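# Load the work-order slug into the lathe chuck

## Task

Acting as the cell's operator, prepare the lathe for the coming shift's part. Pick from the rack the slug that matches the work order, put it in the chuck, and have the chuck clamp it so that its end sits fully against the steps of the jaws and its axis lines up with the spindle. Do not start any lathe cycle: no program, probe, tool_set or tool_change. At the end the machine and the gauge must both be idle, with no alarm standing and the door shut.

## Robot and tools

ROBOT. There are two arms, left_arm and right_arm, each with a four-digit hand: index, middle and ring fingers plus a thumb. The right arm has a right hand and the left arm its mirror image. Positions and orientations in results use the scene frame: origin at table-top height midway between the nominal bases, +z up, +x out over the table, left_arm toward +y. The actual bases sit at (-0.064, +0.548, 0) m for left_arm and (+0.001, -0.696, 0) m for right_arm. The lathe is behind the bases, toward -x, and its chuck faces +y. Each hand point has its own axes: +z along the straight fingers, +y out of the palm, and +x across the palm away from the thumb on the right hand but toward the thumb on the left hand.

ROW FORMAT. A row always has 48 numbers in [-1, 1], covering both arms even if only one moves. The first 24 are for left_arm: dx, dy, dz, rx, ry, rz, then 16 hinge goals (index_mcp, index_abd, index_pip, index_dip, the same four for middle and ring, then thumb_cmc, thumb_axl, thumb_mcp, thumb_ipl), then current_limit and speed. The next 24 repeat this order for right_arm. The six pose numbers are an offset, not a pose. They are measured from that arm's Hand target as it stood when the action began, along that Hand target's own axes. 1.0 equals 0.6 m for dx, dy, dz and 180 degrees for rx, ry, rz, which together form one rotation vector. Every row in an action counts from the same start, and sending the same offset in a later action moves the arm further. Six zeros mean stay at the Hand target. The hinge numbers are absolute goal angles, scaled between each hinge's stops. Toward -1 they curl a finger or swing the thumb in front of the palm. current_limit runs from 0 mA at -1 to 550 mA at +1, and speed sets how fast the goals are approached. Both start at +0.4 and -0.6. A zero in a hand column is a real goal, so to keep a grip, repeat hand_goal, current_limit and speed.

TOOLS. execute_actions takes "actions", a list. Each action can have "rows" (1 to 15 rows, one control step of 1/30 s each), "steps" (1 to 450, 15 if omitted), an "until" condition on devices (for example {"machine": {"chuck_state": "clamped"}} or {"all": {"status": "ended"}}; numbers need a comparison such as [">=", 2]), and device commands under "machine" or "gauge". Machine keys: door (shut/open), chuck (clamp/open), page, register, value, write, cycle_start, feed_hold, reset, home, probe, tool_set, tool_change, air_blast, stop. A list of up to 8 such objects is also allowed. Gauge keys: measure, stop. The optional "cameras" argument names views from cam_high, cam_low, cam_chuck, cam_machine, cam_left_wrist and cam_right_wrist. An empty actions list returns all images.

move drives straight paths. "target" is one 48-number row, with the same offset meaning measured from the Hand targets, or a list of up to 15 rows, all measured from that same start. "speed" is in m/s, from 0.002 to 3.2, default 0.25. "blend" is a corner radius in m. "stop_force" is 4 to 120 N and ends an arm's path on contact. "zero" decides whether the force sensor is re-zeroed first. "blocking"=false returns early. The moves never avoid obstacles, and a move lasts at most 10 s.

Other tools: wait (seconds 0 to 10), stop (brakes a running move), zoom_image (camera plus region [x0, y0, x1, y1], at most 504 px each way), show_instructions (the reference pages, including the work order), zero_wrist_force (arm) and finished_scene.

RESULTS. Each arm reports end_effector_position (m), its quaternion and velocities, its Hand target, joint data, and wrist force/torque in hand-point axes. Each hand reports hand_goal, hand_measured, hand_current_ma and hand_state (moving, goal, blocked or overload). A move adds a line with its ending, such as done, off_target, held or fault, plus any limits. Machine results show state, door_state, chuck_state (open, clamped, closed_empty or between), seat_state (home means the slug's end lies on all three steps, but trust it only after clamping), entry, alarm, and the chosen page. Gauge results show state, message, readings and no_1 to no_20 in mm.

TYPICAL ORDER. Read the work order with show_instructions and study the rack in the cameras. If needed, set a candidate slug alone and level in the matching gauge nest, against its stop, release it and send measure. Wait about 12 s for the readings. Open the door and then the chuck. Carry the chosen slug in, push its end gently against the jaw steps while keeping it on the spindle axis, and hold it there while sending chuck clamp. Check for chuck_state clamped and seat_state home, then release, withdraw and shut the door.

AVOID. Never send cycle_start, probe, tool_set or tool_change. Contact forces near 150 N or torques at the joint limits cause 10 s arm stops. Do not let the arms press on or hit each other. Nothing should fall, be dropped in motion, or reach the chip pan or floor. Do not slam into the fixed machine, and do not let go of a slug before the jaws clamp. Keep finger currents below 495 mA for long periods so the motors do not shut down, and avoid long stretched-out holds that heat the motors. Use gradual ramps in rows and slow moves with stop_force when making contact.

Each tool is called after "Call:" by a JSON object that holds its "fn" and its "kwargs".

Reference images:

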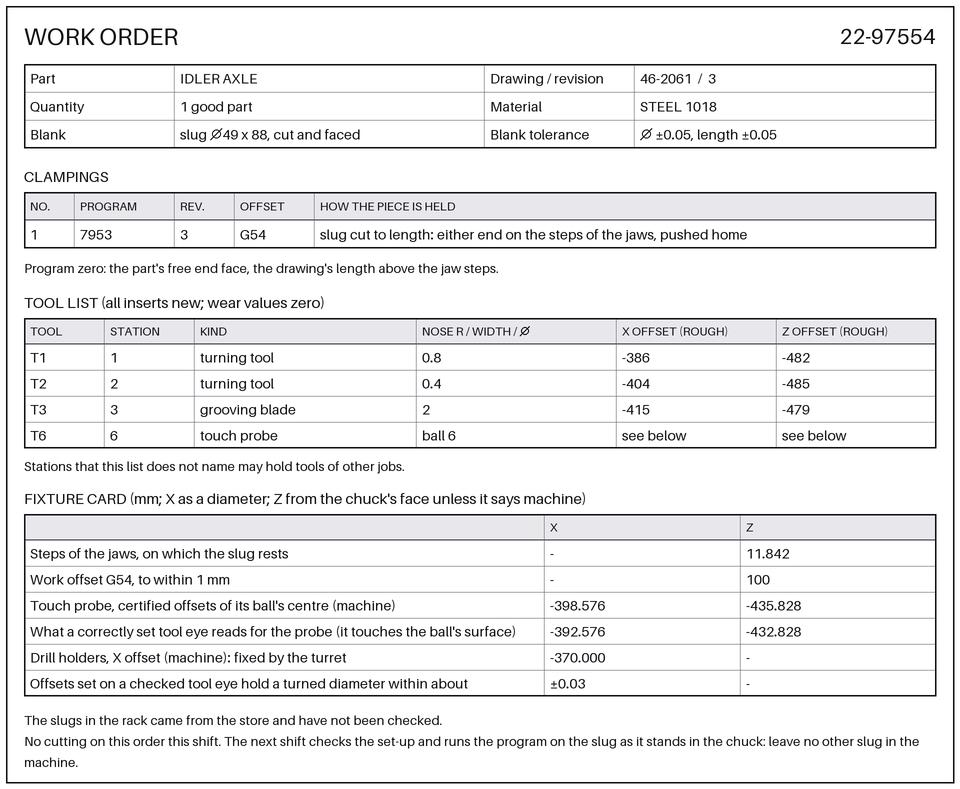

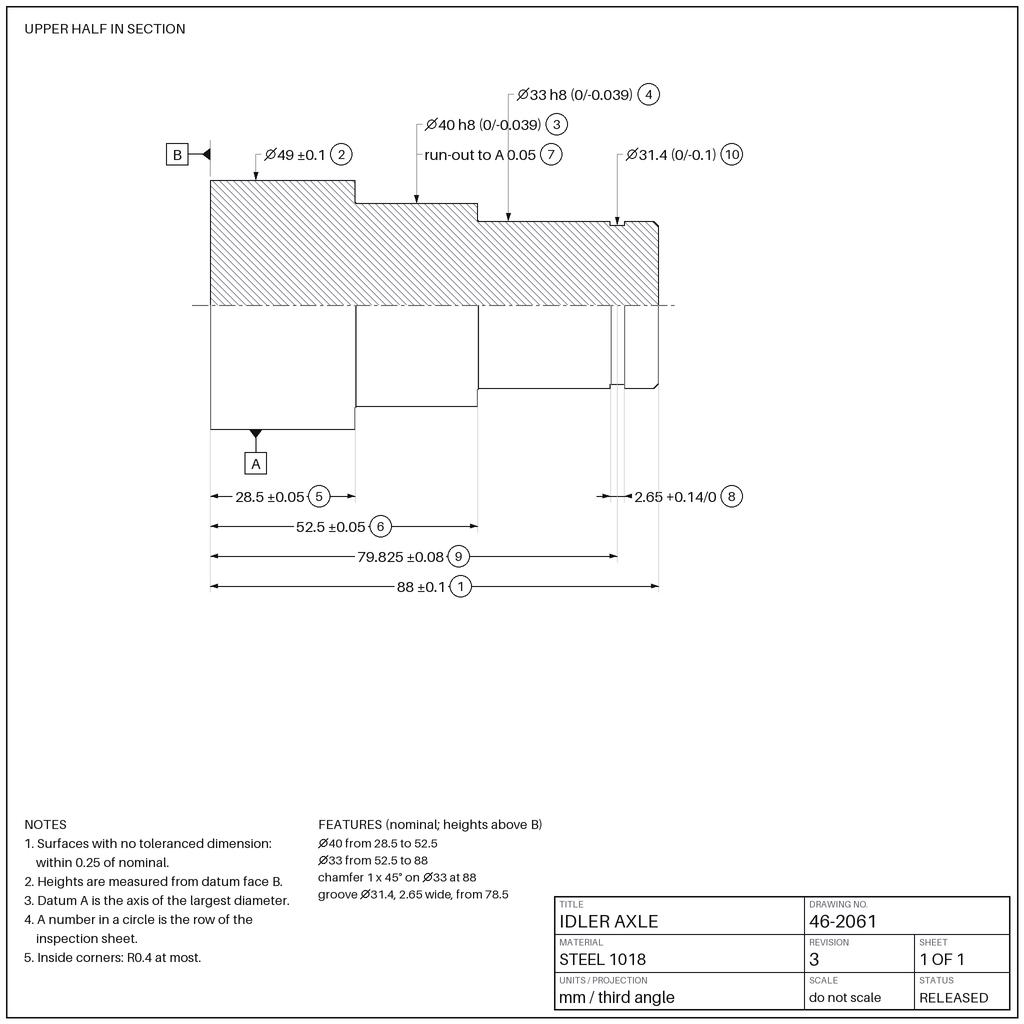

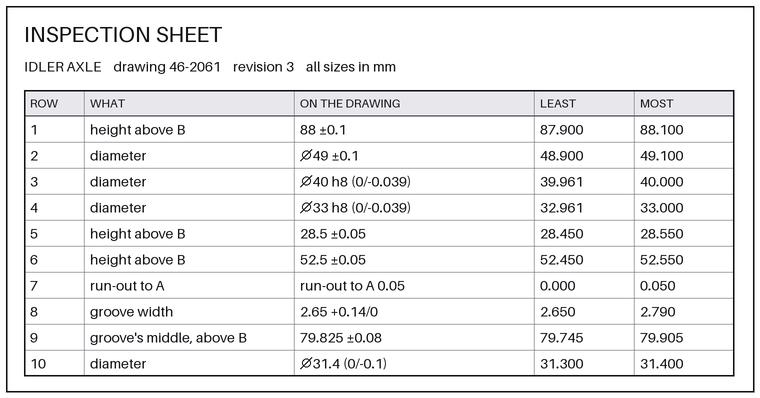

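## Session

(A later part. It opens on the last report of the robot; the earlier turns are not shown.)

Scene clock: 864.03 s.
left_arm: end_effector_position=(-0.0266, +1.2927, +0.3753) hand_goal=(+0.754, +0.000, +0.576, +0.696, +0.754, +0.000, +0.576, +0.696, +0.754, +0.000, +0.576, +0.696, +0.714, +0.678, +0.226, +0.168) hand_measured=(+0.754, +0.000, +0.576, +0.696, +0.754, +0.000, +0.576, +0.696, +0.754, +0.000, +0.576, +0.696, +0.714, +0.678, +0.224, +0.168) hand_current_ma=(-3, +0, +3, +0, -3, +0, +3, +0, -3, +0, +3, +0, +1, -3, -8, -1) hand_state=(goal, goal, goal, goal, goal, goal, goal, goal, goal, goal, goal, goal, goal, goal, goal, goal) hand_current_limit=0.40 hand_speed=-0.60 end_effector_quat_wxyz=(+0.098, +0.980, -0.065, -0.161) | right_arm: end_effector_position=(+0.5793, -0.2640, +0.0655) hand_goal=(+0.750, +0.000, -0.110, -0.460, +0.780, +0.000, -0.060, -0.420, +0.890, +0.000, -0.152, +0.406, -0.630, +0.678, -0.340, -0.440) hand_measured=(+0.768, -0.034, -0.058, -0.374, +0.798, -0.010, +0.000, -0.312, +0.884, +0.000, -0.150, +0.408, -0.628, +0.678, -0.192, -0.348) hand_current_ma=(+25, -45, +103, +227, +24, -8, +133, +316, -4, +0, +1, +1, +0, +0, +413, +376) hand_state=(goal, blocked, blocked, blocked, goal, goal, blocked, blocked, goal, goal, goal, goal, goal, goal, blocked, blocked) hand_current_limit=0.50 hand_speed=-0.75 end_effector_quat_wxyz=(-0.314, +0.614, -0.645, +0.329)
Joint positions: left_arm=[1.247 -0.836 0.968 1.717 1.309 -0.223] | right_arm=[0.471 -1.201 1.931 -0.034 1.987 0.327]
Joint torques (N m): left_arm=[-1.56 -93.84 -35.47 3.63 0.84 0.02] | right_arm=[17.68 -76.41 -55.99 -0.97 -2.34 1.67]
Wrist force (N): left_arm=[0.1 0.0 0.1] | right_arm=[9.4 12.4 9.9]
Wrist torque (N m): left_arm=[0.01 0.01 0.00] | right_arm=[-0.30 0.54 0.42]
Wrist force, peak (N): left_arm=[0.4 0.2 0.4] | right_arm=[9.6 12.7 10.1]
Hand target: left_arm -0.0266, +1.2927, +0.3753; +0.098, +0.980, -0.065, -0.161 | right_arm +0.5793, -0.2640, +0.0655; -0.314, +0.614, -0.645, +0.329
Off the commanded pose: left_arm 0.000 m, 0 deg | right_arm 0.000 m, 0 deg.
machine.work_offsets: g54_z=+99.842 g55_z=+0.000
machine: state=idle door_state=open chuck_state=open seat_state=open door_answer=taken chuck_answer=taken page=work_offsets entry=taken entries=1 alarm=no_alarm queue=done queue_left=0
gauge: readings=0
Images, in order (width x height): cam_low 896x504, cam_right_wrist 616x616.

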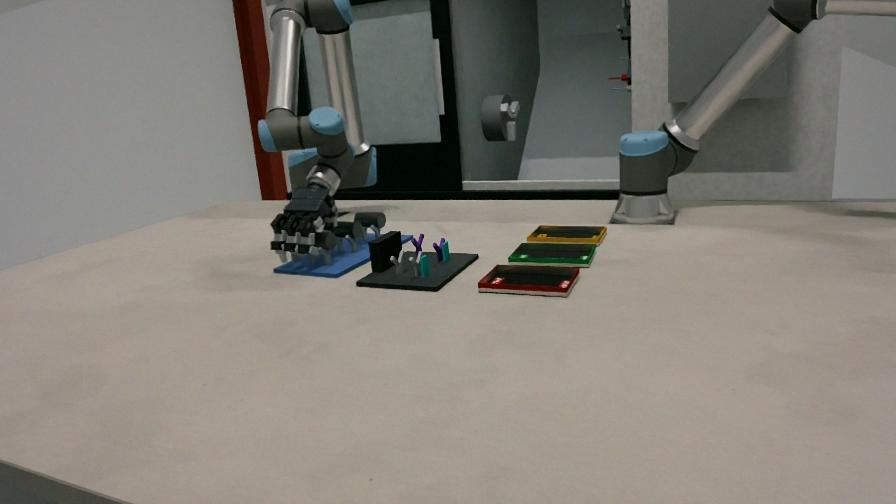

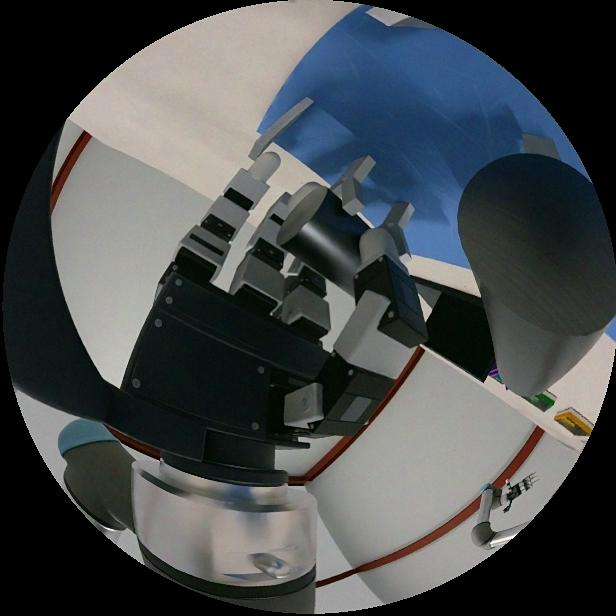

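Call:
{"fn": "execute_actions", "kwargs": {"actions": [{"rows":[[0,0,0,0,0,0,0.754,0,0.576,0.696,0.754,0,0.576,0.696,0.754,0,0.576,0.696,0.714,0.678,0.226,0.168,0.4,-0.6, 0,0,0,0,0,0,0.82,0,0.0,-0.15,0.82,0,0.0,-0.15,0.89,0,-0.153,0.406,-0.60,0.678,-0.18,-0.2,0.5,-0.8]],"steps":60},{"rows":[[0,0,0,0,0,0,0.754,0,0.576,0.696,0.754,0,0.576,0.696,0.754,0,0.576,0.696,0.714,0.678,0.226,0.168,0.4,-0.6, 0,0,0,0,0,0,0.89,0,-0.153,0.406,0.89,0,-0.153,0.406,0.89,0,-0.153,0.406,-0.60,0.678,-0.112,-0.05,0.5,-0.6]],"steps":45},{"rows":[[0,0,0,0,0,0,0.754,0,0.576,0.696,0.754,0,0.576,0.696,0.754,0,0.576,0.696,0.714,0.678,0.226,0.168,0.4,-0.6, 0.0125,0,0,0,0,0,0.89,0,-0.153,0.406,0.89,0,-0.153,0.406,0.89,0,-0.153,0.406,-0.61,0.678,-0.112,-0.05,0.5,-0.6]],"steps":40},{"rows":[[0,0,0,0,0,0,0.754,0,0.576,0.696,0.754,0,0.576,0.696,0.754,0,0.576,0.696,0.714,0.678,0.226,0.168,0.4,-0.6, 0,0,0,0,0,0,0.80,0,-0.026,-0.25,0.80,0,-0.026,-0.25,0.89,0,-0.153,0.406,-0.61,0.678,-0.2,-0.25,0.5,-0.6]],"steps":45},{"rows":[[0,0,0,0,0,0,0.754,0,0.576,0.696,0.754,0,0.576,0.696,0.754,0,0.576,0.696,0.714,0.678,0.226,0.168,0.4,-0.6, 0,0,0,0,0,0,0.75,0,-0.11,-0.46,0.78,0,-0.06,-0.42,0.89,0,-0.153,0.406,-0.61,0.678,-0.34,-0.44,0.5,-0.75]],"steps":60}], "cameras": ["cam_right_wrist","cam_low"]}}

Call:
{"fn": "zoom_image", "kwargs": {"camera": "cam_right_wrist", "region": [240, 60, 540, 360]}}

Call:
{"fn": "zoom_image", "kwargs": {"camera": "cam_low", "region": [270, 190, 350, 270]}}

Scene clock: 893.43 s.
left_arm: end_effector_position=(-0.0266, +1.2927, +0.3753) hand_goal=(+0.754, +0.000, +0.576, +0.696, +0.754, +0.000, +0.576, +0.696, +0.754, +0.000, +0.576, +0.696, +0.714, +0.678, +0.226, +0.168) hand_measured=(+0.754, +0.000, +0.576, +0.696, +0.754, +0.000, +0.576, +0.696, +0.754, +0.000, +0.576, +0.696, +0.714, +0.678, +0.224, +0.168) hand_current_ma=(-3, +0, +3, +0, -3, +0, +3, +0, -3, +0, +3, +0, +1, -3, -8, -1) hand_state=(goal, goal, goal, goal, goal, goal, goal, goal, goal, goal, goal, goal, goal, goal, goal, goal) hand_current_limit=0.40 hand_speed=-0.60 end_effector_quat_wxyz=(+0.098, +0.980, -0.065, -0.161) | right_arm: end_effector_position=(+0.5789, -0.2715, +0.0655) hand_goal=(+0.750, +0.000, -0.110, -0.460, +0.780, +0.000, -0.060, -0.420, +0.890, +0.000, -0.152, +0.406, -0.610, +0.678, -0.340, -0.440) hand_measured=(+0.766, +0.000, -0.064, -0.368, +0.776, -0.016, -0.048, -0.390, +0.884, +0.000, -0.150, +0.408, -0.618, +0.670, -0.206, -0.352) hand_current_ma=(+20, +0, +89, +248, -3, -14, +14, +46, -4, +0, +1, +1, -6, -10, +413, +352) hand_state=(goal, goal, blocked, blocked, goal, goal, goal, blocked, goal, goal, goal, goal, goal, goal, blocked, blocked) hand_current_limit=0.50 hand_speed=-0.75 end_effector_quat_wxyz=(-0.314, +0.614, -0.645, +0.329)
Joint positions: left_arm=[1.247 -0.836 0.968 1.717 1.309 -0.223] | right_arm=[0.459 -1.209 1.943 -0.041 1.978 0.319]
Joint torques (N m): left_arm=[-0.71 -94.41 -36.09 3.81 0.62 -0.35] | right_arm=[-10.42 -74.54 -52.32 -0.69 -2.19 1.17]
Wrist force (N): left_arm=[0.0 -0.1 0.0] | right_arm=[3.3 9.6 3.9]
Wrist torque (N m): left_arm=[0.01 0.01 0.00] | right_arm=[0.08 0.49 0.21]
Wrist force, peak (N): left_arm=[0.2 -0.6 -0.1] | right_arm=[9.7 12.8 10.1]
Hand target: left_arm -0.0266, +1.2927, +0.3753; +0.098, +0.980, -0.065, -0.161 | right_arm +0.5789, -0.2715, +0.0655; -0.314, +0.614, -0.645, +0.329
Off the commanded pose: left_arm 0.000 m, 0 deg | right_arm 0.000 m, 0 deg.
machine.work_offsets: g54_z=+99.842 g55_z=+0.000
machine: state=idle door_state=open chuck_state=open seat_state=open door_answer=taken chuck_answer=taken page=work_offsets entry=taken entries=1 alarm=no_alarm queue=done queue_left=0
gauge: readings=0
Images, in order (width x height): cam_low 896x504, cam_right_wrist 616x616.

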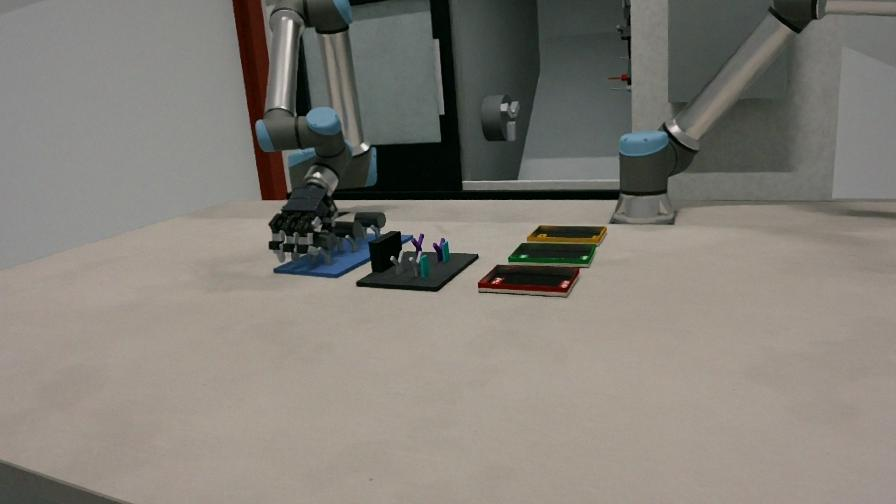

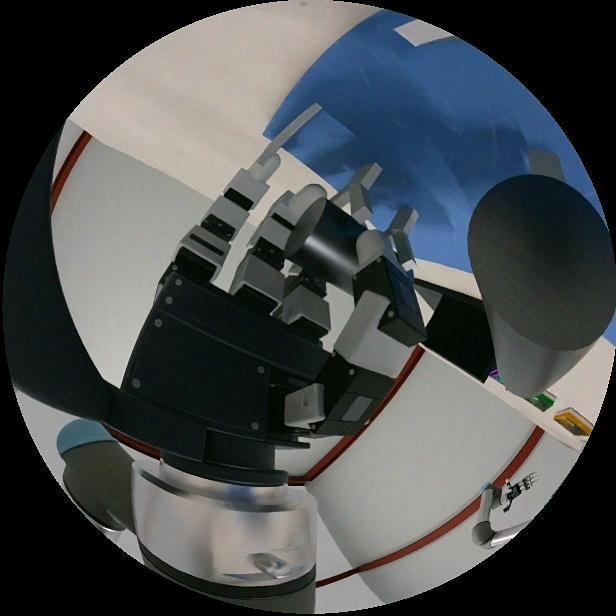

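Scaled by 1.680 from the camera's 616x616 image, which has a finer 880x880 frame.

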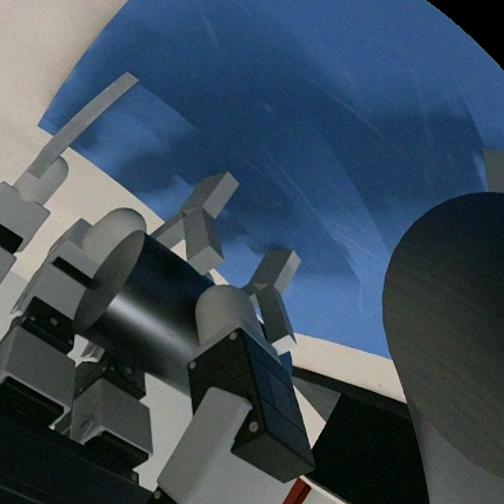

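Scaled by 6.300 from the camera's 896x504 image, which has a finer 1280x720 frame.

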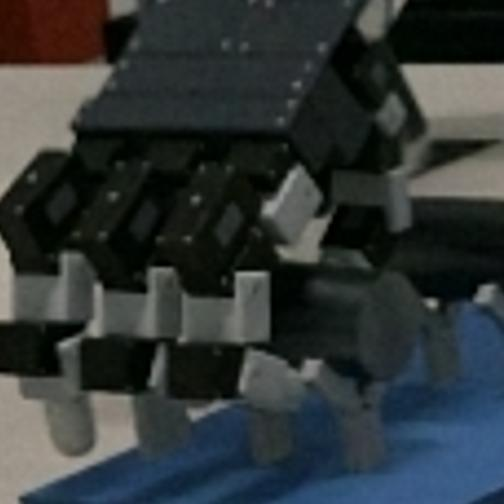

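Call:
{"fn": "execute_actions", "kwargs": {"actions": [{"rows":[[0,0,0,0,0,0,0.754,0,0.576,0.696,0.754,0,0.576,0.696,0.754,0,0.576,0.696,0.714,0.678,0.226,0.168,0.4,-0.6, 0,0,0,0,0,0,0.82,0,0.0,-0.15,0.82,0,0.0,-0.15,0.89,0,-0.153,0.406,-0.60,0.678,-0.17,-0.2,0.5,-0.8]],"steps":60},{"rows":[[0,0,0,0,0,0,0.754,0,0.576,0.696,0.754,0,0.576,0.696,0.754,0,0.576,0.696,0.714,0.678,0.226,0.168,0.4,-0.6, 0.0015,0.0057,-0.0051,0,0,0,0.84,0,-0.05,0.0,0.84,0,-0.05,0.0,0.89,0,-0.153,0.406,-0.61,0.678,-0.15,-0.15,0.5,-0.6]],"steps":45},{"rows":[[0,0,0,0,0,0,0.754,0,0.576,0.696,0.754,0,0.576,0.696,0.754,0,0.576,0.696,0.714,0.678,0.226,0.168,0.4,-0.6, 0,0,0,0,0,0,0.80,0,-0.026,-0.25,0.80,0,-0.026,-0.25,0.89,0,-0.153,0.406,-0.61,0.678,-0.2,-0.25,0.5,-0.6]],"steps":45},{"rows":[[0,0,0,0,0,0,0.754,0,0.576,0.696,0.754,0,0.576,0.696,0.754,0,0.576,0.696,0.714,0.678,0.226,0.168,0.4,-0.6, 0,0,0,0,0,0,0.75,0,-0.11,-0.46,0.78,0,-0.06,-0.42,0.89,0,-0.153,0.406,-0.61,0.678,-0.34,-0.44,0.5,-0.75]],"steps":60}], "cameras": ["cam_right_wrist","cam_low"]}}

Call:
{"fn": "zoom_image", "kwargs": {"camera": "cam_right_wrist", "region": [240, 60, 540, 360]}}

Scene clock: 919.63 s.
left_arm: end_effector_position=(-0.0266, +1.2927, +0.3753) hand_goal=(+0.754, +0.000, +0.576, +0.696, +0.754, +0.000, +0.576, +0.696, +0.754, +0.000, +0.576, +0.696, +0.714, +0.678, +0.226, +0.168) hand_measured=(+0.754, +0.000, +0.576, +0.696, +0.754, +0.000, +0.576, +0.696, +0.754, +0.000, +0.576, +0.696, +0.714, +0.678, +0.224, +0.168) hand_current_ma=(-3, +0, +3, +0, -3, +0, +3, +0, -3, +0, +3, +0, +1, -3, -8, -1) hand_state=(goal, goal, goal, goal, goal, goal, goal, goal, goal, goal, goal, goal, goal, goal, goal, goal) hand_current_limit=0.40 hand_speed=-0.60 end_effector_quat_wxyz=(+0.098, +0.980, -0.065, -0.161) | right_arm: end_effector_position=(+0.5744, -0.2721, +0.0645) hand_goal=(+0.750, +0.000, -0.110, -0.460, +0.780, +0.000, -0.060, -0.420, +0.890, +0.000, -0.152, +0.406, -0.610, +0.678, -0.340, -0.440) hand_measured=(+0.768, +0.000, -0.056, -0.350, +0.784, -0.004, -0.046, -0.408, +0.884, +0.000, -0.150, +0.408, -0.616, +0.668, -0.232, -0.378) hand_current_ma=(+24, +0, +112, +325, +2, -2, +15, +13, -4, +0, +1, +1, -6, -11, +412, +212) hand_state=(goal, goal, blocked, blocked, goal, goal, goal, goal, goal, goal, goal, goal, goal, goal, blocked, blocked) hand_current_limit=0.50 hand_speed=-0.75 end_effector_quat_wxyz=(-0.314, +0.614, -0.645, +0.329)
Joint positions: left_arm=[1.247 -0.836 0.968 1.717 1.309 -0.223] | right_arm=[0.462 -1.213 1.951 -0.045 1.98 0.321]
Joint torques (N m): left_arm=[-0.53 -94.27 -36.39 3.61 0.57 -0.21] | right_arm=[13.91 -74.9 -49.59 -0.74 4.48 1.83]
Wrist force (N): left_arm=[0.0 -0.1 0.0] | right_arm=[-0.1 7.4 5.9]
Wrist torque (N m): left_arm=[0.01 0.02 -0.01] | right_arm=[0.03 0.41 -0.16]
Wrist force, peak (N): left_arm=[0.5 -0.1 0.1] | right_arm=[3.4 9.9 4.1]
Hand target: left_arm -0.0266, +1.2927, +0.3753; +0.098, +0.980, -0.065, -0.161 | right_arm +0.5744, -0.2721, +0.0645; -0.314, +0.614, -0.645, +0.329
Off the commanded pose: left_arm 0.000 m, 0 deg | right_arm 0.000 m, 0 deg.
machine.work_offsets: g54_z=+99.842 g55_z=+0.000
machine: state=idle door_state=open chuck_state=open seat_state=open door_answer=taken chuck_answer=taken page=work_offsets entry=taken entries=1 alarm=no_alarm queue=done queue_left=0
gauge: readings=0
Images, in order (width x height): cam_low 896x504, cam_right_wrist 616x616.

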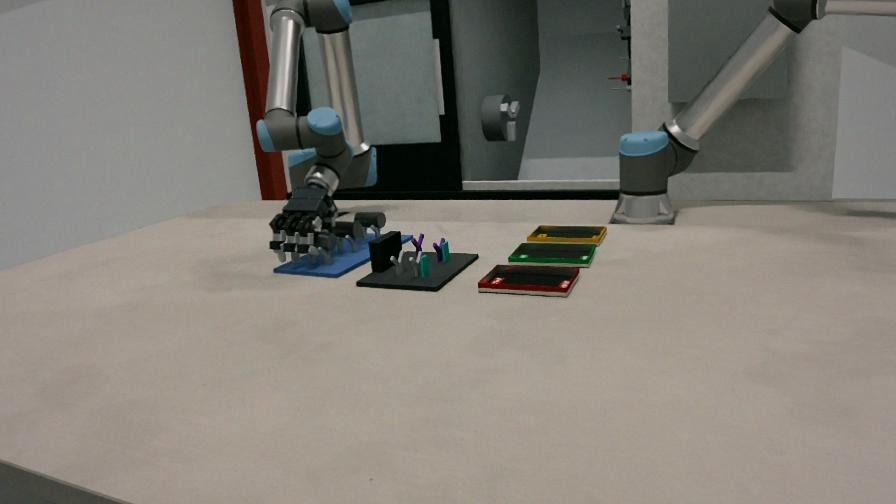

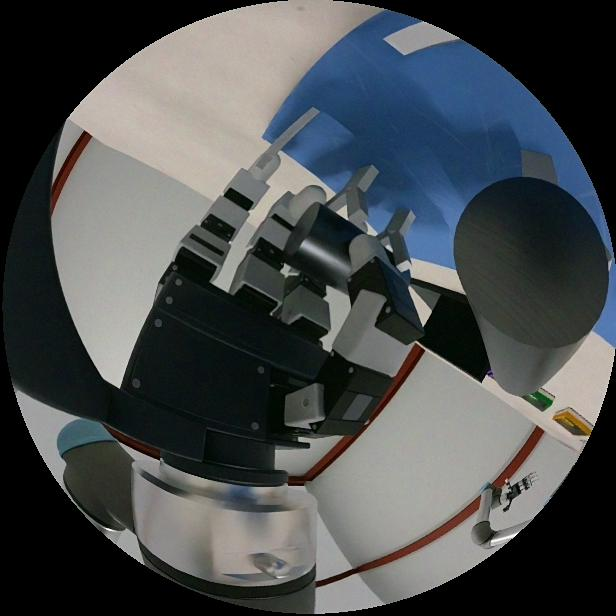

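Scaled by 1.680 from the camera's 616x616 image, which has a finer 880x880 frame.

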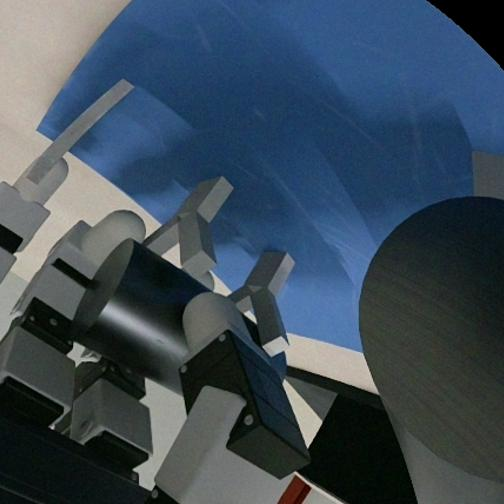

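Call:
{"fn": "move", "kwargs": {"target": [0,0,0,0,0,0,0.754,0,0.576,0.696,0.754,0,0.576,0.696,0.754,0,0.576,0.696,0.714,0.678,0.226,0.168,0.4,-0.6, 0,-0.0081,-0.0059,0,0,0,0.75,0,-0.11,-0.46,0.78,0,-0.06,-0.45,0.89,0,-0.153,0.406,-0.61,0.678,-0.34,-0.44,0.5,-0.75], "speed": 0.02, "cameras": ["cam_right_wrist","cam_low"]}}

Call:
{"fn": "zoom_image", "kwargs": {"camera": "cam_right_wrist", "region": [240, 60, 540, 360]}}

Call:
{"fn": "zoom_image", "kwargs": {"camera": "cam_low", "region": [270, 190, 350, 270]}}

Scene clock: 942.10 s.
left_arm: end_effector_position=(-0.0266, +1.2927, +0.3753) hand_goal=(+0.754, +0.000, +0.576, +0.696, +0.754, +0.000, +0.576, +0.696, +0.754, +0.000, +0.576, +0.696, +0.714, +0.678, +0.226, +0.168) hand_measured=(+0.754, +0.000, +0.576, +0.696, +0.754, +0.000, +0.576, +0.696, +0.754, +0.000, +0.576, +0.696, +0.714, +0.678, +0.224, +0.168) hand_current_ma=(-3, +0, +3, +0, -3, +0, +3, +0, -3, +0, +3, +0, +1, -3, -8, -1) hand_state=(goal, goal, goal, goal, goal, goal, goal, goal, goal, goal, goal, goal, goal, goal, goal, goal) hand_current_limit=0.40 hand_speed=-0.60 end_effector_quat_wxyz=(+0.098, +0.980, -0.065, -0.161) | right_arm: end_effector_position=(+0.5744, -0.2722, +0.0704) hand_goal=(+0.750, +0.000, -0.110, -0.460, +0.780, +0.000, -0.060, -0.450, +0.890, +0.000, -0.152, +0.406, -0.610, +0.678, -0.340, -0.440) hand_measured=(+0.770, +0.000, -0.036, -0.352, +0.774, -0.004, -0.058, -0.446, +0.884, +0.000, -0.150, +0.408, -0.610, +0.680, -0.232, -0.394) hand_current_ma=(+28, +0, +176, +310, -4, -2, +1, +2, -4, +0, +1, +1, +0, +2, +412, +134) hand_state=(goal, goal, blocked, blocked, goal, goal, goal, goal, goal, goal, goal, goal, goal, goal, blocked, blocked) hand_current_limit=0.50 hand_speed=-0.75 end_effector_quat_wxyz=(-0.314, +0.614, -0.645, +0.329)
Joint positions: left_arm=[1.247 -0.836 0.968 1.717 1.309 -0.223] | right_arm=[0.462 -1.22 1.947 -0.035 1.98 0.321]
Joint torques (N m): left_arm=[-0.39 -94.75 -35.45 3.68 0.87 -0.29] | right_arm=[-10.48 -89.15 -47.62 3.11 -0.38 1.18]
Wrist force (N): left_arm=[0.2 -0.1 0.2] | right_arm=[-0.9 7.3 8.2]
Wrist torque (N m): left_arm=[0.00 -0.01 0.02] | right_arm=[-0.13 0.49 -0.20]
Wrist force, peak (N): left_arm=[0.6 -0.2 0.1] | right_arm=[-0.9 8.1 8.0]
Hand target: left_arm -0.0266, +1.2927, +0.3753; +0.098, +0.980, -0.065, -0.161 | right_arm +0.5744, -0.2722, +0.0705; -0.314, +0.614, -0.645, +0.329
Off the commanded pose: left_arm 0.000 m, 0 deg | right_arm 0.000 m, 0 deg.
machine.work_offsets: g54_z=+99.842 g55_z=+0.000
machine: state=idle door_state=open chuck_state=open seat_state=open door_answer=taken chuck_answer=taken page=work_offsets entry=taken entries=1 alarm=no_alarm queue=done queue_left=0
gauge: readings=0
move: done
Images, in order (width x height): cam_low 896x504, cam_right_wrist 616x616.

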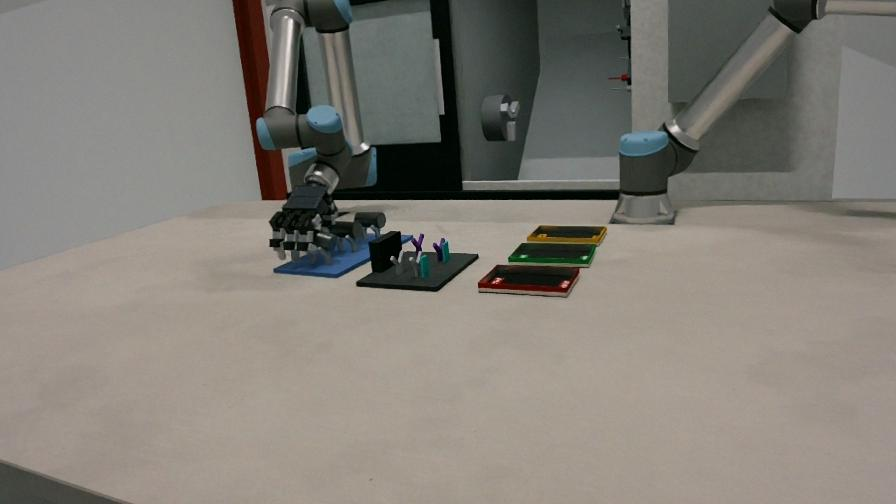

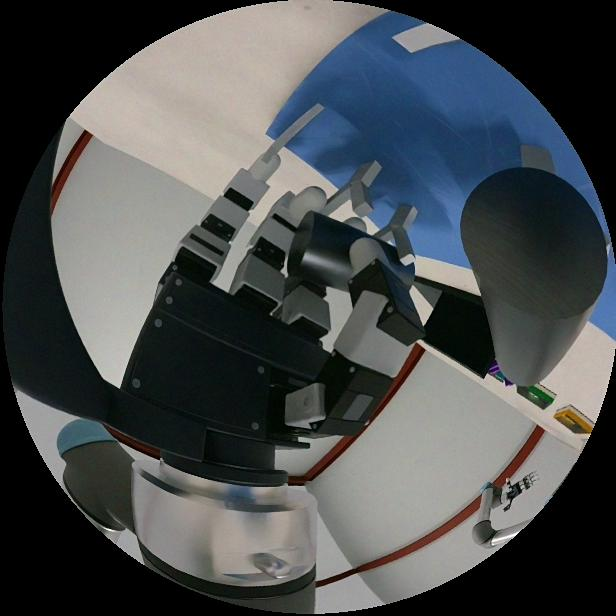

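Scaled by 1.680 from the camera's 616x616 image, which has a finer 880x880 frame.

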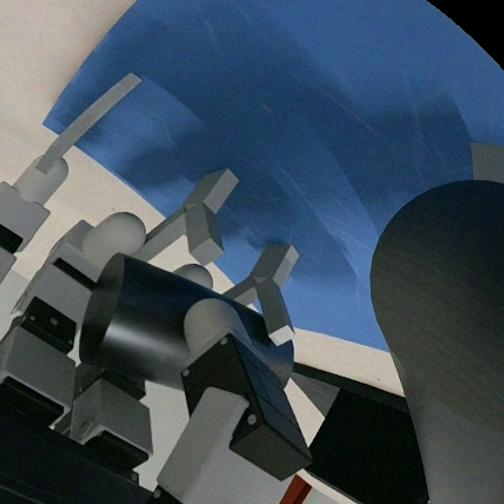

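Scaled by 6.300 from the camera's 896x504 image, which has a finer 1280x720 frame.

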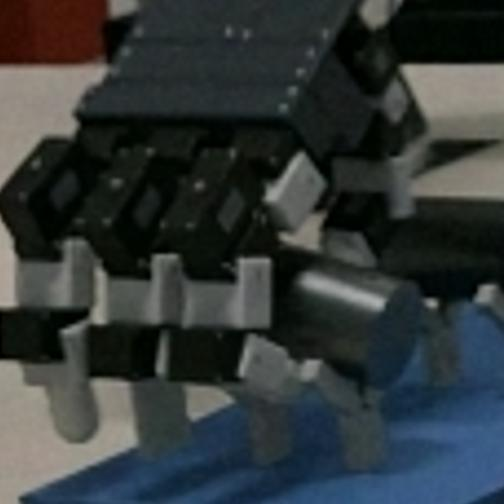

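Call:
{"fn": "move", "kwargs": {"target": [0,0,0,0,0,0,0.754,0,0.576,0.696,0.754,0,0.576,0.696,0.754,0,0.576,0.696,0.714,0.678,0.226,0.168,0.4,-0.6, 0,0.0088,0.0064,0,0,0,0.75,0,-0.11,-0.46,0.89,0,-0.1,0.1,0.89,0,-0.153,0.406,-0.61,0.678,-0.34,-0.44,0.5,-0.75], "speed": 0.02}}

Call:
{"fn": "execute_actions", "kwargs": {"actions": [{"rows":[[0,0,0,0,0,0,0.754,0,0.576,0.696,0.754,0,0.576,0.696,0.754,0,0.576,0.696,0.714,0.678,0.226,0.168,0.4,-0.6, 0,0,0,0,0,0,0.82,0,0.0,-0.15,0.89,0,-0.1,0.1,0.89,0,-0.153,0.406,-0.60,0.678,-0.17,-0.2,0.5,-0.8]],"steps":60},{"rows":[[0,0,0,0,0,0,0.754,0,0.576,0.696,0.754,0,0.576,0.696,0.754,0,0.576,0.696,0.714,0.678,0.226,0.168,0.4,-0.6, -0.0105,0,0,0,0,0,0.86,0,-0.1,0.1,0.89,0,-0.153,0.406,0.89,0,-0.153,0.406,-0.60,0.678,-0.13,-0.1,0.5,-0.6]],"steps":45},{"rows":[[0,0,0,0,0,0,0.754,0,0.576,0.696,0.754,0,0.576,0.696,0.754,0,0.576,0.696,0.714,0.678,0.226,0.168,0.4,-0.6, 0,0,0,0,0,0,0.80,0,-0.026,-0.25,0.89,0,-0.153,0.406,0.89,0,-0.153,0.406,-0.60,0.678,-0.2,-0.25,0.5,-0.6]],"steps":40},{"rows":[[0,0,0,0,0,0,0.754,0,0.576,0.696,0.754,0,0.576,0.696,0.754,0,0.576,0.696,0.714,0.678,0.226,0.168,0.4,-0.6, 0,0,0,0,0,0,0.75,0,-0.11,-0.40,0.89,0,-0.153,0.406,0.89,0,-0.153,0.406,-0.60,0.678,-0.32,-0.38,0.4,-0.75]],"steps":50}], "cameras": ["cam_right_wrist","cam_low"]}}

Call:
{"fn": "zoom_image", "kwargs": {"camera": "cam_right_wrist", "region": [240, 60, 540, 360]}}

Call:
{"fn": "zoom_image", "kwargs": {"camera": "cam_low", "region": [270, 190, 350, 270]}}

Scene clock: 961.23 s.
left_arm: end_effector_position=(-0.0266, +1.2927, +0.3753) hand_goal=(+0.754, +0.000, +0.576, +0.696, +0.754, +0.000, +0.576, +0.696, +0.754, +0.000, +0.576, +0.696, +0.714, +0.678, +0.226, +0.168) hand_measured=(+0.754, +0.000, +0.576, +0.696, +0.754, +0.000, +0.576, +0.696, +0.754, +0.000, +0.576, +0.696, +0.714, +0.678, +0.224, +0.168) hand_current_ma=(-3, +0, +3, +0, -3, +0, +3, +0, -3, +0, +3, +0, +1, -3, -8, -1) hand_state=(goal, goal, goal, goal, goal, goal, goal, goal, goal, goal, goal, goal, goal, goal, goal, goal) hand_current_limit=0.40 hand_speed=-0.60 end_effector_quat_wxyz=(+0.098, +0.980, -0.065, -0.161) | right_arm: end_effector_position=(+0.5744, -0.2721, +0.0640) hand_goal=(+0.750, +0.000, -0.110, -0.460, +0.890, +0.000, -0.100, +0.100, +0.890, +0.000, -0.152, +0.406, -0.610, +0.678, -0.340, -0.440) hand_measured=(+0.780, +0.000, -0.036, -0.390, +0.870, -0.004, -0.098, +0.098, +0.884, +0.000, -0.150, +0.408, -0.618, +0.666, -0.232, -0.414) hand_current_ma=(+52, +0, +177, +167, -30, -2, +1, -1, -4, +0, +1, +1, -8, -17, +413, +62) hand_state=(blocked, goal, blocked, blocked, blocked, goal, goal, goal, goal, goal, goal, goal, goal, goal, blocked, blocked) hand_current_limit=0.50 hand_speed=-0.75 end_effector_quat_wxyz=(-0.314, +0.614, -0.645, +0.329)
Joint positions: left_arm=[1.247 -0.836 0.968 1.717 1.309 -0.223] | right_arm=[0.462 -1.212 1.951 -0.046 1.98 0.321]
Joint torques (N m): left_arm=[-1.7 -97.25 -35.42 3.98 0.52 -0.14] | right_arm=[12.3 -50.29 -21.56 -3.84 2.88 1.89]
Motor temperatures (°C): left_arm=[47 37 34 33 46 36] | right_arm=[36 28 37 49 44 43]
Wrist force (N): left_arm=[0.2 0.1 0.1] | right_arm=[0.6 3.9 -5.6]
Wrist torque (N m): left_arm=[0.03 -0.01 0.01] | right_arm=[0.37 0.33 -0.05]
Wrist force, peak (N): left_arm=[0.3 -0.3 0.3] | right_arm=[-1.2 8.1 8.4]
Hand target: left_arm -0.0266, +1.2927, +0.3753; +0.098, +0.980, -0.065, -0.161 | right_arm +0.5744, -0.2721, +0.0640; -0.314, +0.614, -0.645, +0.329
Off the commanded pose: left_arm 0.000 m, 0 deg | right_arm 0.000 m, 0 deg.
machine.work_offsets: g54_z=+99.842 g55_z=+0.000
machine: state=idle door_state=open chuck_state=open seat_state=open door_answer=taken chuck_answer=taken page=work_offsets entry=taken entries=1 alarm=no_alarm queue=done queue_left=0
gauge: readings=0
move: done

Scene clock: 967.93 s.
left_arm: end_effector_position=(-0.0266, +1.2927, +0.3753) hand_goal=(+0.754, +0.000, +0.576, +0.696, +0.754, +0.000, +0.576, +0.696, +0.754, +0.000, +0.576, +0.696, +0.714, +0.678, +0.226, +0.168) hand_measured=(+0.754, +0.000, +0.576, +0.696, +0.754, +0.000, +0.576, +0.696, +0.754, +0.000, +0.576, +0.696, +0.714, +0.678, +0.224, +0.168) hand_current_ma=(-3, +0, +3, +0, -3, +0, +3, +0, -3, +0, +3, +0, +1, -3, -8, -1) hand_state=(goal, goal, goal, goal, goal, goal, goal, goal, goal, goal, goal, goal, goal, goal, goal, goal) hand_current_limit=0.40 hand_speed=-0.60 end_effector_quat_wxyz=(+0.098, +0.980, -0.065, -0.161) | right_arm: end_effector_position=(+0.5747, -0.2658, +0.0640) hand_goal=(+0.750, +0.000, -0.110, -0.400, +0.890, +0.000, -0.152, +0.406, +0.890, +0.000, -0.152, +0.406, -0.600, +0.678, -0.320, -0.380) hand_measured=(+0.758, +0.000, -0.070, -0.308, +0.870, -0.004, -0.150, +0.404, +0.884, +0.000, -0.150, +0.408, -0.602, +0.676, -0.234, -0.306) hand_current_ma=(+7, +0, +74, +247, -29, -2, +1, -1, -4, +0, +1, +1, -1, -1, +330, +281) hand_state=(goal, goal, blocked, blocked, blocked, goal, goal, goal, goal, goal, goal, goal, goal, goal, blocked, blocked) hand_current_limit=0.40 hand_speed=-0.75 end_effector_quat_wxyz=(-0.314, +0.614, -0.645, +0.329)
Joint positions: left_arm=[1.247 -0.836 0.968 1.717 1.309 -0.223] | right_arm=[0.472 -1.205 1.941 -0.04 1.987 0.328]
Joint torques (N m): left_arm=[-0.38 -95.81 -35.67 3.73 0.52 -0.55] | right_arm=[7.33 -84.38 -43.5 -1.04 4.61 1.64]
Wrist force (N): left_arm=[0.0 0.1 0.3] | right_arm=[-0.5 8.0 3.2]
Wrist torque (N m): left_arm=[0.02 0.02 -0.01] | right_arm=[0.09 0.40 -0.17]
Wrist force, peak (N): left_arm=[0.5 -0.2 0.3] | right_arm=[-0.8 8.7 3.4]
Hand target: left_arm -0.0266, +1.2927, +0.3753; +0.098, +0.980, -0.065, -0.161 | right_arm +0.5747, -0.2659, +0.0640; -0.314, +0.614, -0.645, +0.329
Off the commanded pose: left_arm 0.000 m, 0 deg | right_arm 0.000 m, 0 deg.
machine.work_offsets: g54_z=+99.842 g55_z=+0.000
machine: state=idle door_state=open chuck_state=open seat_state=open door_answer=taken chuck_answer=taken page=work_offsets entry=taken entries=1 alarm=no_alarm queue=done queue_left=0
gauge: readings=0
Images, in order (width x height): cam_low 896x504, cam_right_wrist 616x616.

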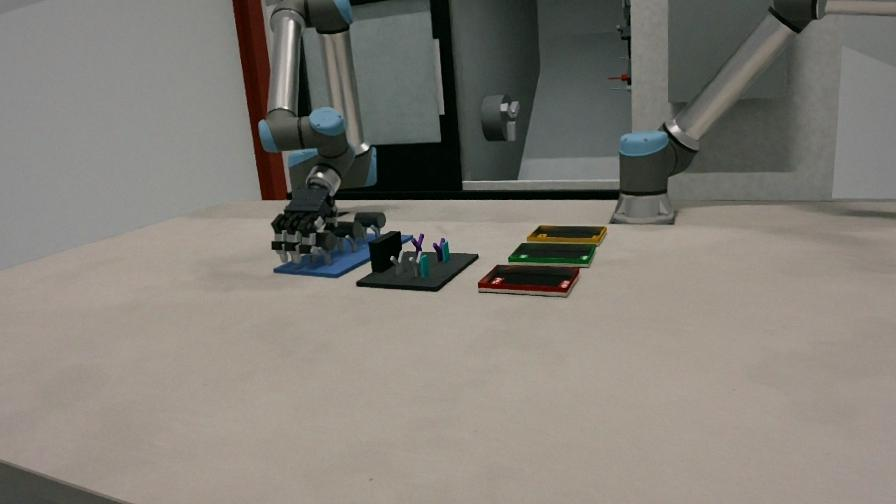

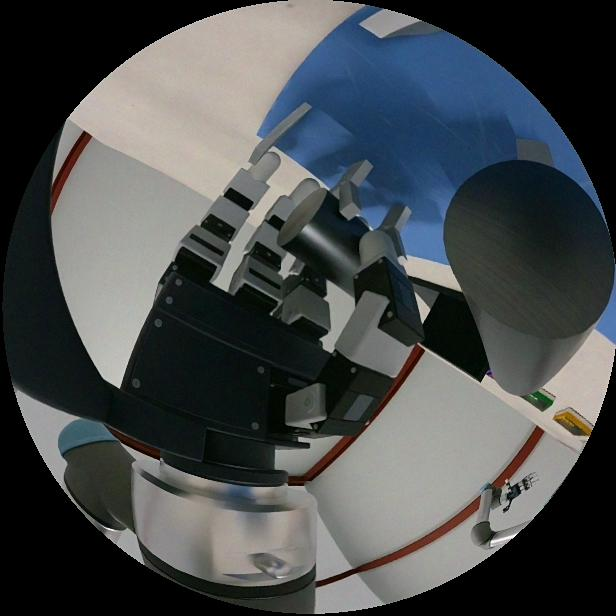

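Scaled by 1.680 from the camera's 616x616 image, which has a finer 880x880 frame.

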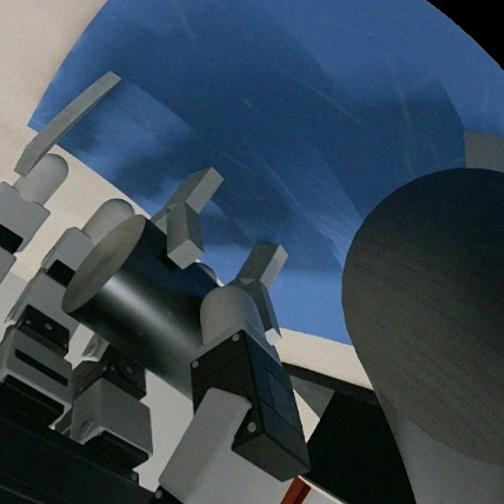

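Scaled by 6.300 from the camera's 896x504 image, which has a finer 1280x720 frame.

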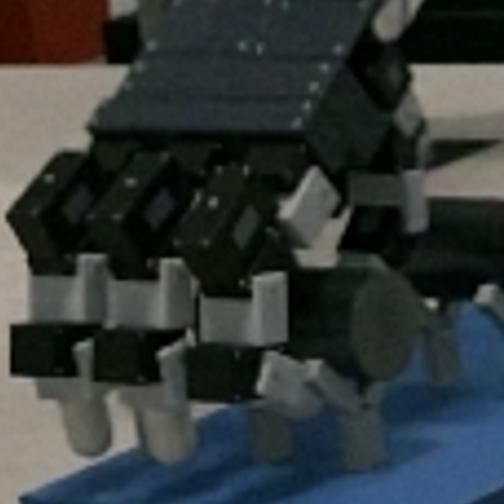

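Call:
{"fn": "move", "kwargs": {"target": [0,0,0,0,0,0,0.754,0,0.576,0.696,0.754,0,0.576,0.696,0.754,0,0.576,0.696,0.714,0.678,0.226,0.168,0.4,-0.6, 0.0167,0,0,0,0,0,0.75,0,-0.11,-0.40,0.89,0,-0.153,0.406,0.89,0,-0.153,0.406,-0.60,0.678,-0.32,-0.38,0.4,-0.75], "speed": 0.02, "cameras": ["cam_right_wrist","cam_low"]}}

Call:
{"fn": "zoom_image", "kwargs": {"camera": "cam_right_wrist", "region": [240, 60, 540, 360]}}

Call:
{"fn": "zoom_image", "kwargs": {"camera": "cam_low", "region": [270, 190, 350, 270]}}

Scene clock: 973.37 s.
left_arm: end_effector_position=(-0.0266, +1.2927, +0.3753) hand_goal=(+0.754, +0.000, +0.576, +0.696, +0.754, +0.000, +0.576, +0.696, +0.754, +0.000, +0.576, +0.696, +0.714, +0.678, +0.226, +0.168) hand_measured=(+0.754, +0.000, +0.576, +0.696, +0.754, +0.000, +0.576, +0.696, +0.754, +0.000, +0.576, +0.696, +0.714, +0.678, +0.224, +0.168) hand_current_ma=(-3, +0, +3, +0, -3, +0, +3, +0, -3, +0, +3, +0, +1, -3, -8, -1) hand_state=(goal, goal, goal, goal, goal, goal, goal, goal, goal, goal, goal, goal, goal, goal, goal, goal) hand_current_limit=0.40 hand_speed=-0.60 end_effector_quat_wxyz=(+0.098, +0.980, -0.065, -0.161) | right_arm: end_effector_position=(+0.5742, -0.2757, +0.0640) hand_goal=(+0.750, +0.000, -0.110, -0.400, +0.890, +0.000, -0.152, +0.406, +0.890, +0.000, -0.152, +0.406, -0.600, +0.678, -0.320, -0.380) hand_measured=(+0.766, +0.004, -0.066, -0.320, +0.870, -0.004, -0.150, +0.404, +0.884, +0.000, -0.150, +0.408, -0.588, +0.694, -0.232, -0.308) hand_current_ma=(+22, +2, +80, +202, -29, -2, +1, -1, -4, +0, +1, +1, +11, +26, +333, +268) hand_state=(goal, goal, blocked, blocked, blocked, goal, goal, goal, goal, goal, goal, goal, goal, goal, blocked, blocked) hand_current_limit=0.40 hand_speed=-0.75 end_effector_quat_wxyz=(-0.314, +0.614, -0.645, +0.329)
Joint positions: left_arm=[1.247 -0.836 0.968 1.717 1.309 -0.223] | right_arm=[0.456 -1.216 1.957 -0.049 1.976 0.317]
Joint torques (N m): left_arm=[-0.25 -92.71 -35.37 3.69 1.03 -0.36] | right_arm=[-21.76 -82.45 -19.04 -1.68 -2.44 -2.09]
Wrist force (N): left_arm=[0.4 0.1 0.1] | right_arm=[-3.7 6.1 1.8]
Wrist torque (N m): left_arm=[0.03 -0.04 0.02] | right_arm=[0.15 0.30 0.10]
Wrist force, peak (N): left_arm=[0.1 -0.4 0.2] | right_arm=[-0.8 8.9 3.8]
Hand target: left_arm -0.0266, +1.2927, +0.3753; +0.098, +0.980, -0.065, -0.161 | right_arm +0.5742, -0.2759, +0.0640; -0.314, +0.614, -0.645, +0.329
Off the commanded pose: left_arm 0.000 m, 0 deg | right_arm 0.000 m, 0 deg.
machine.work_offsets: g54_z=+99.842 g55_z=+0.000
machine: state=idle door_state=open chuck_state=open seat_state=open door_answer=taken chuck_answer=taken page=work_offsets entry=taken entries=1 alarm=no_alarm queue=done queue_left=0
gauge: readings=0
move: done
Images, in order (width x height): cam_low 896x504, cam_right_wrist 616x616.

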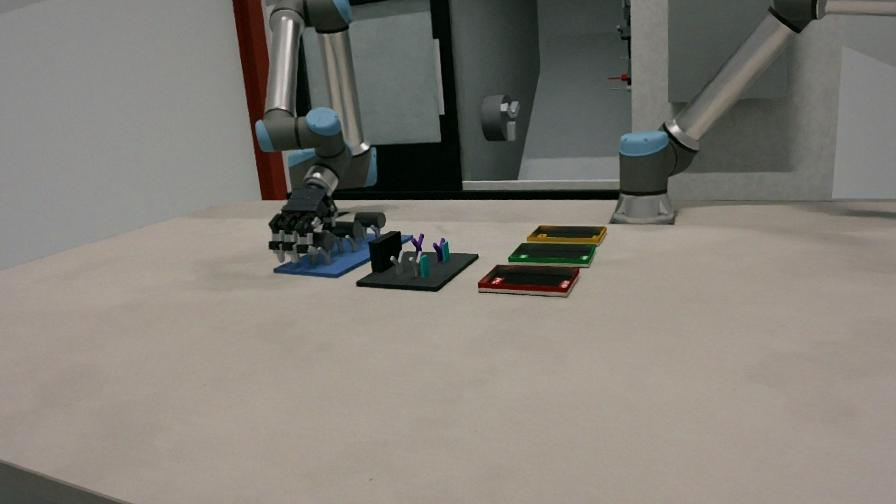

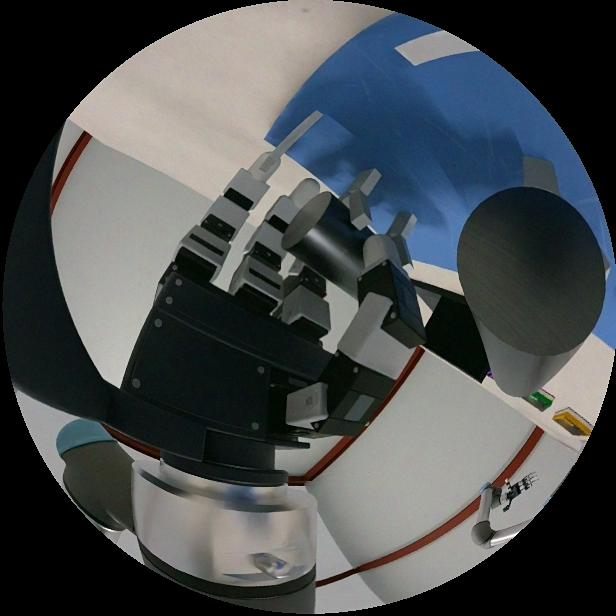

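Scaled by 1.680 from the camera's 616x616 image, which has a finer 880x880 frame.

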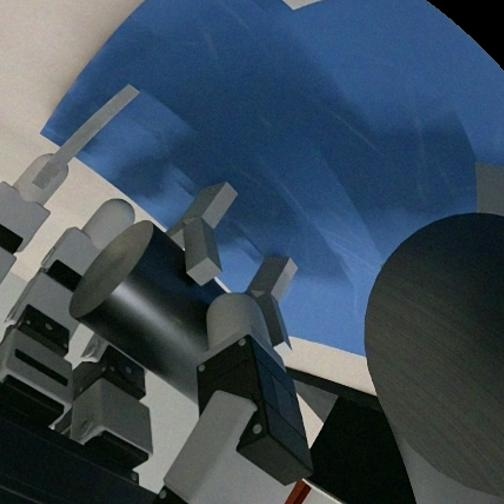

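Scaled by 6.300 from the camera's 896x504 image, which has a finer 1280x720 frame.

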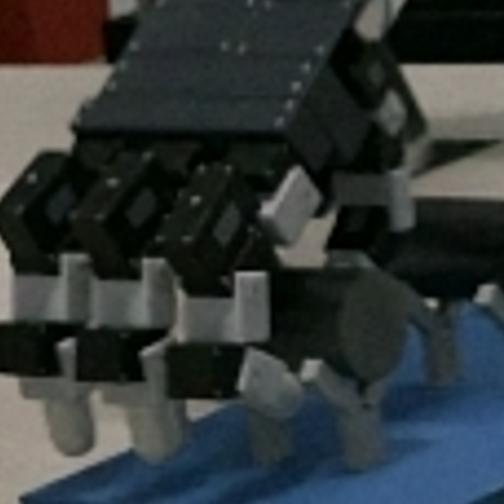

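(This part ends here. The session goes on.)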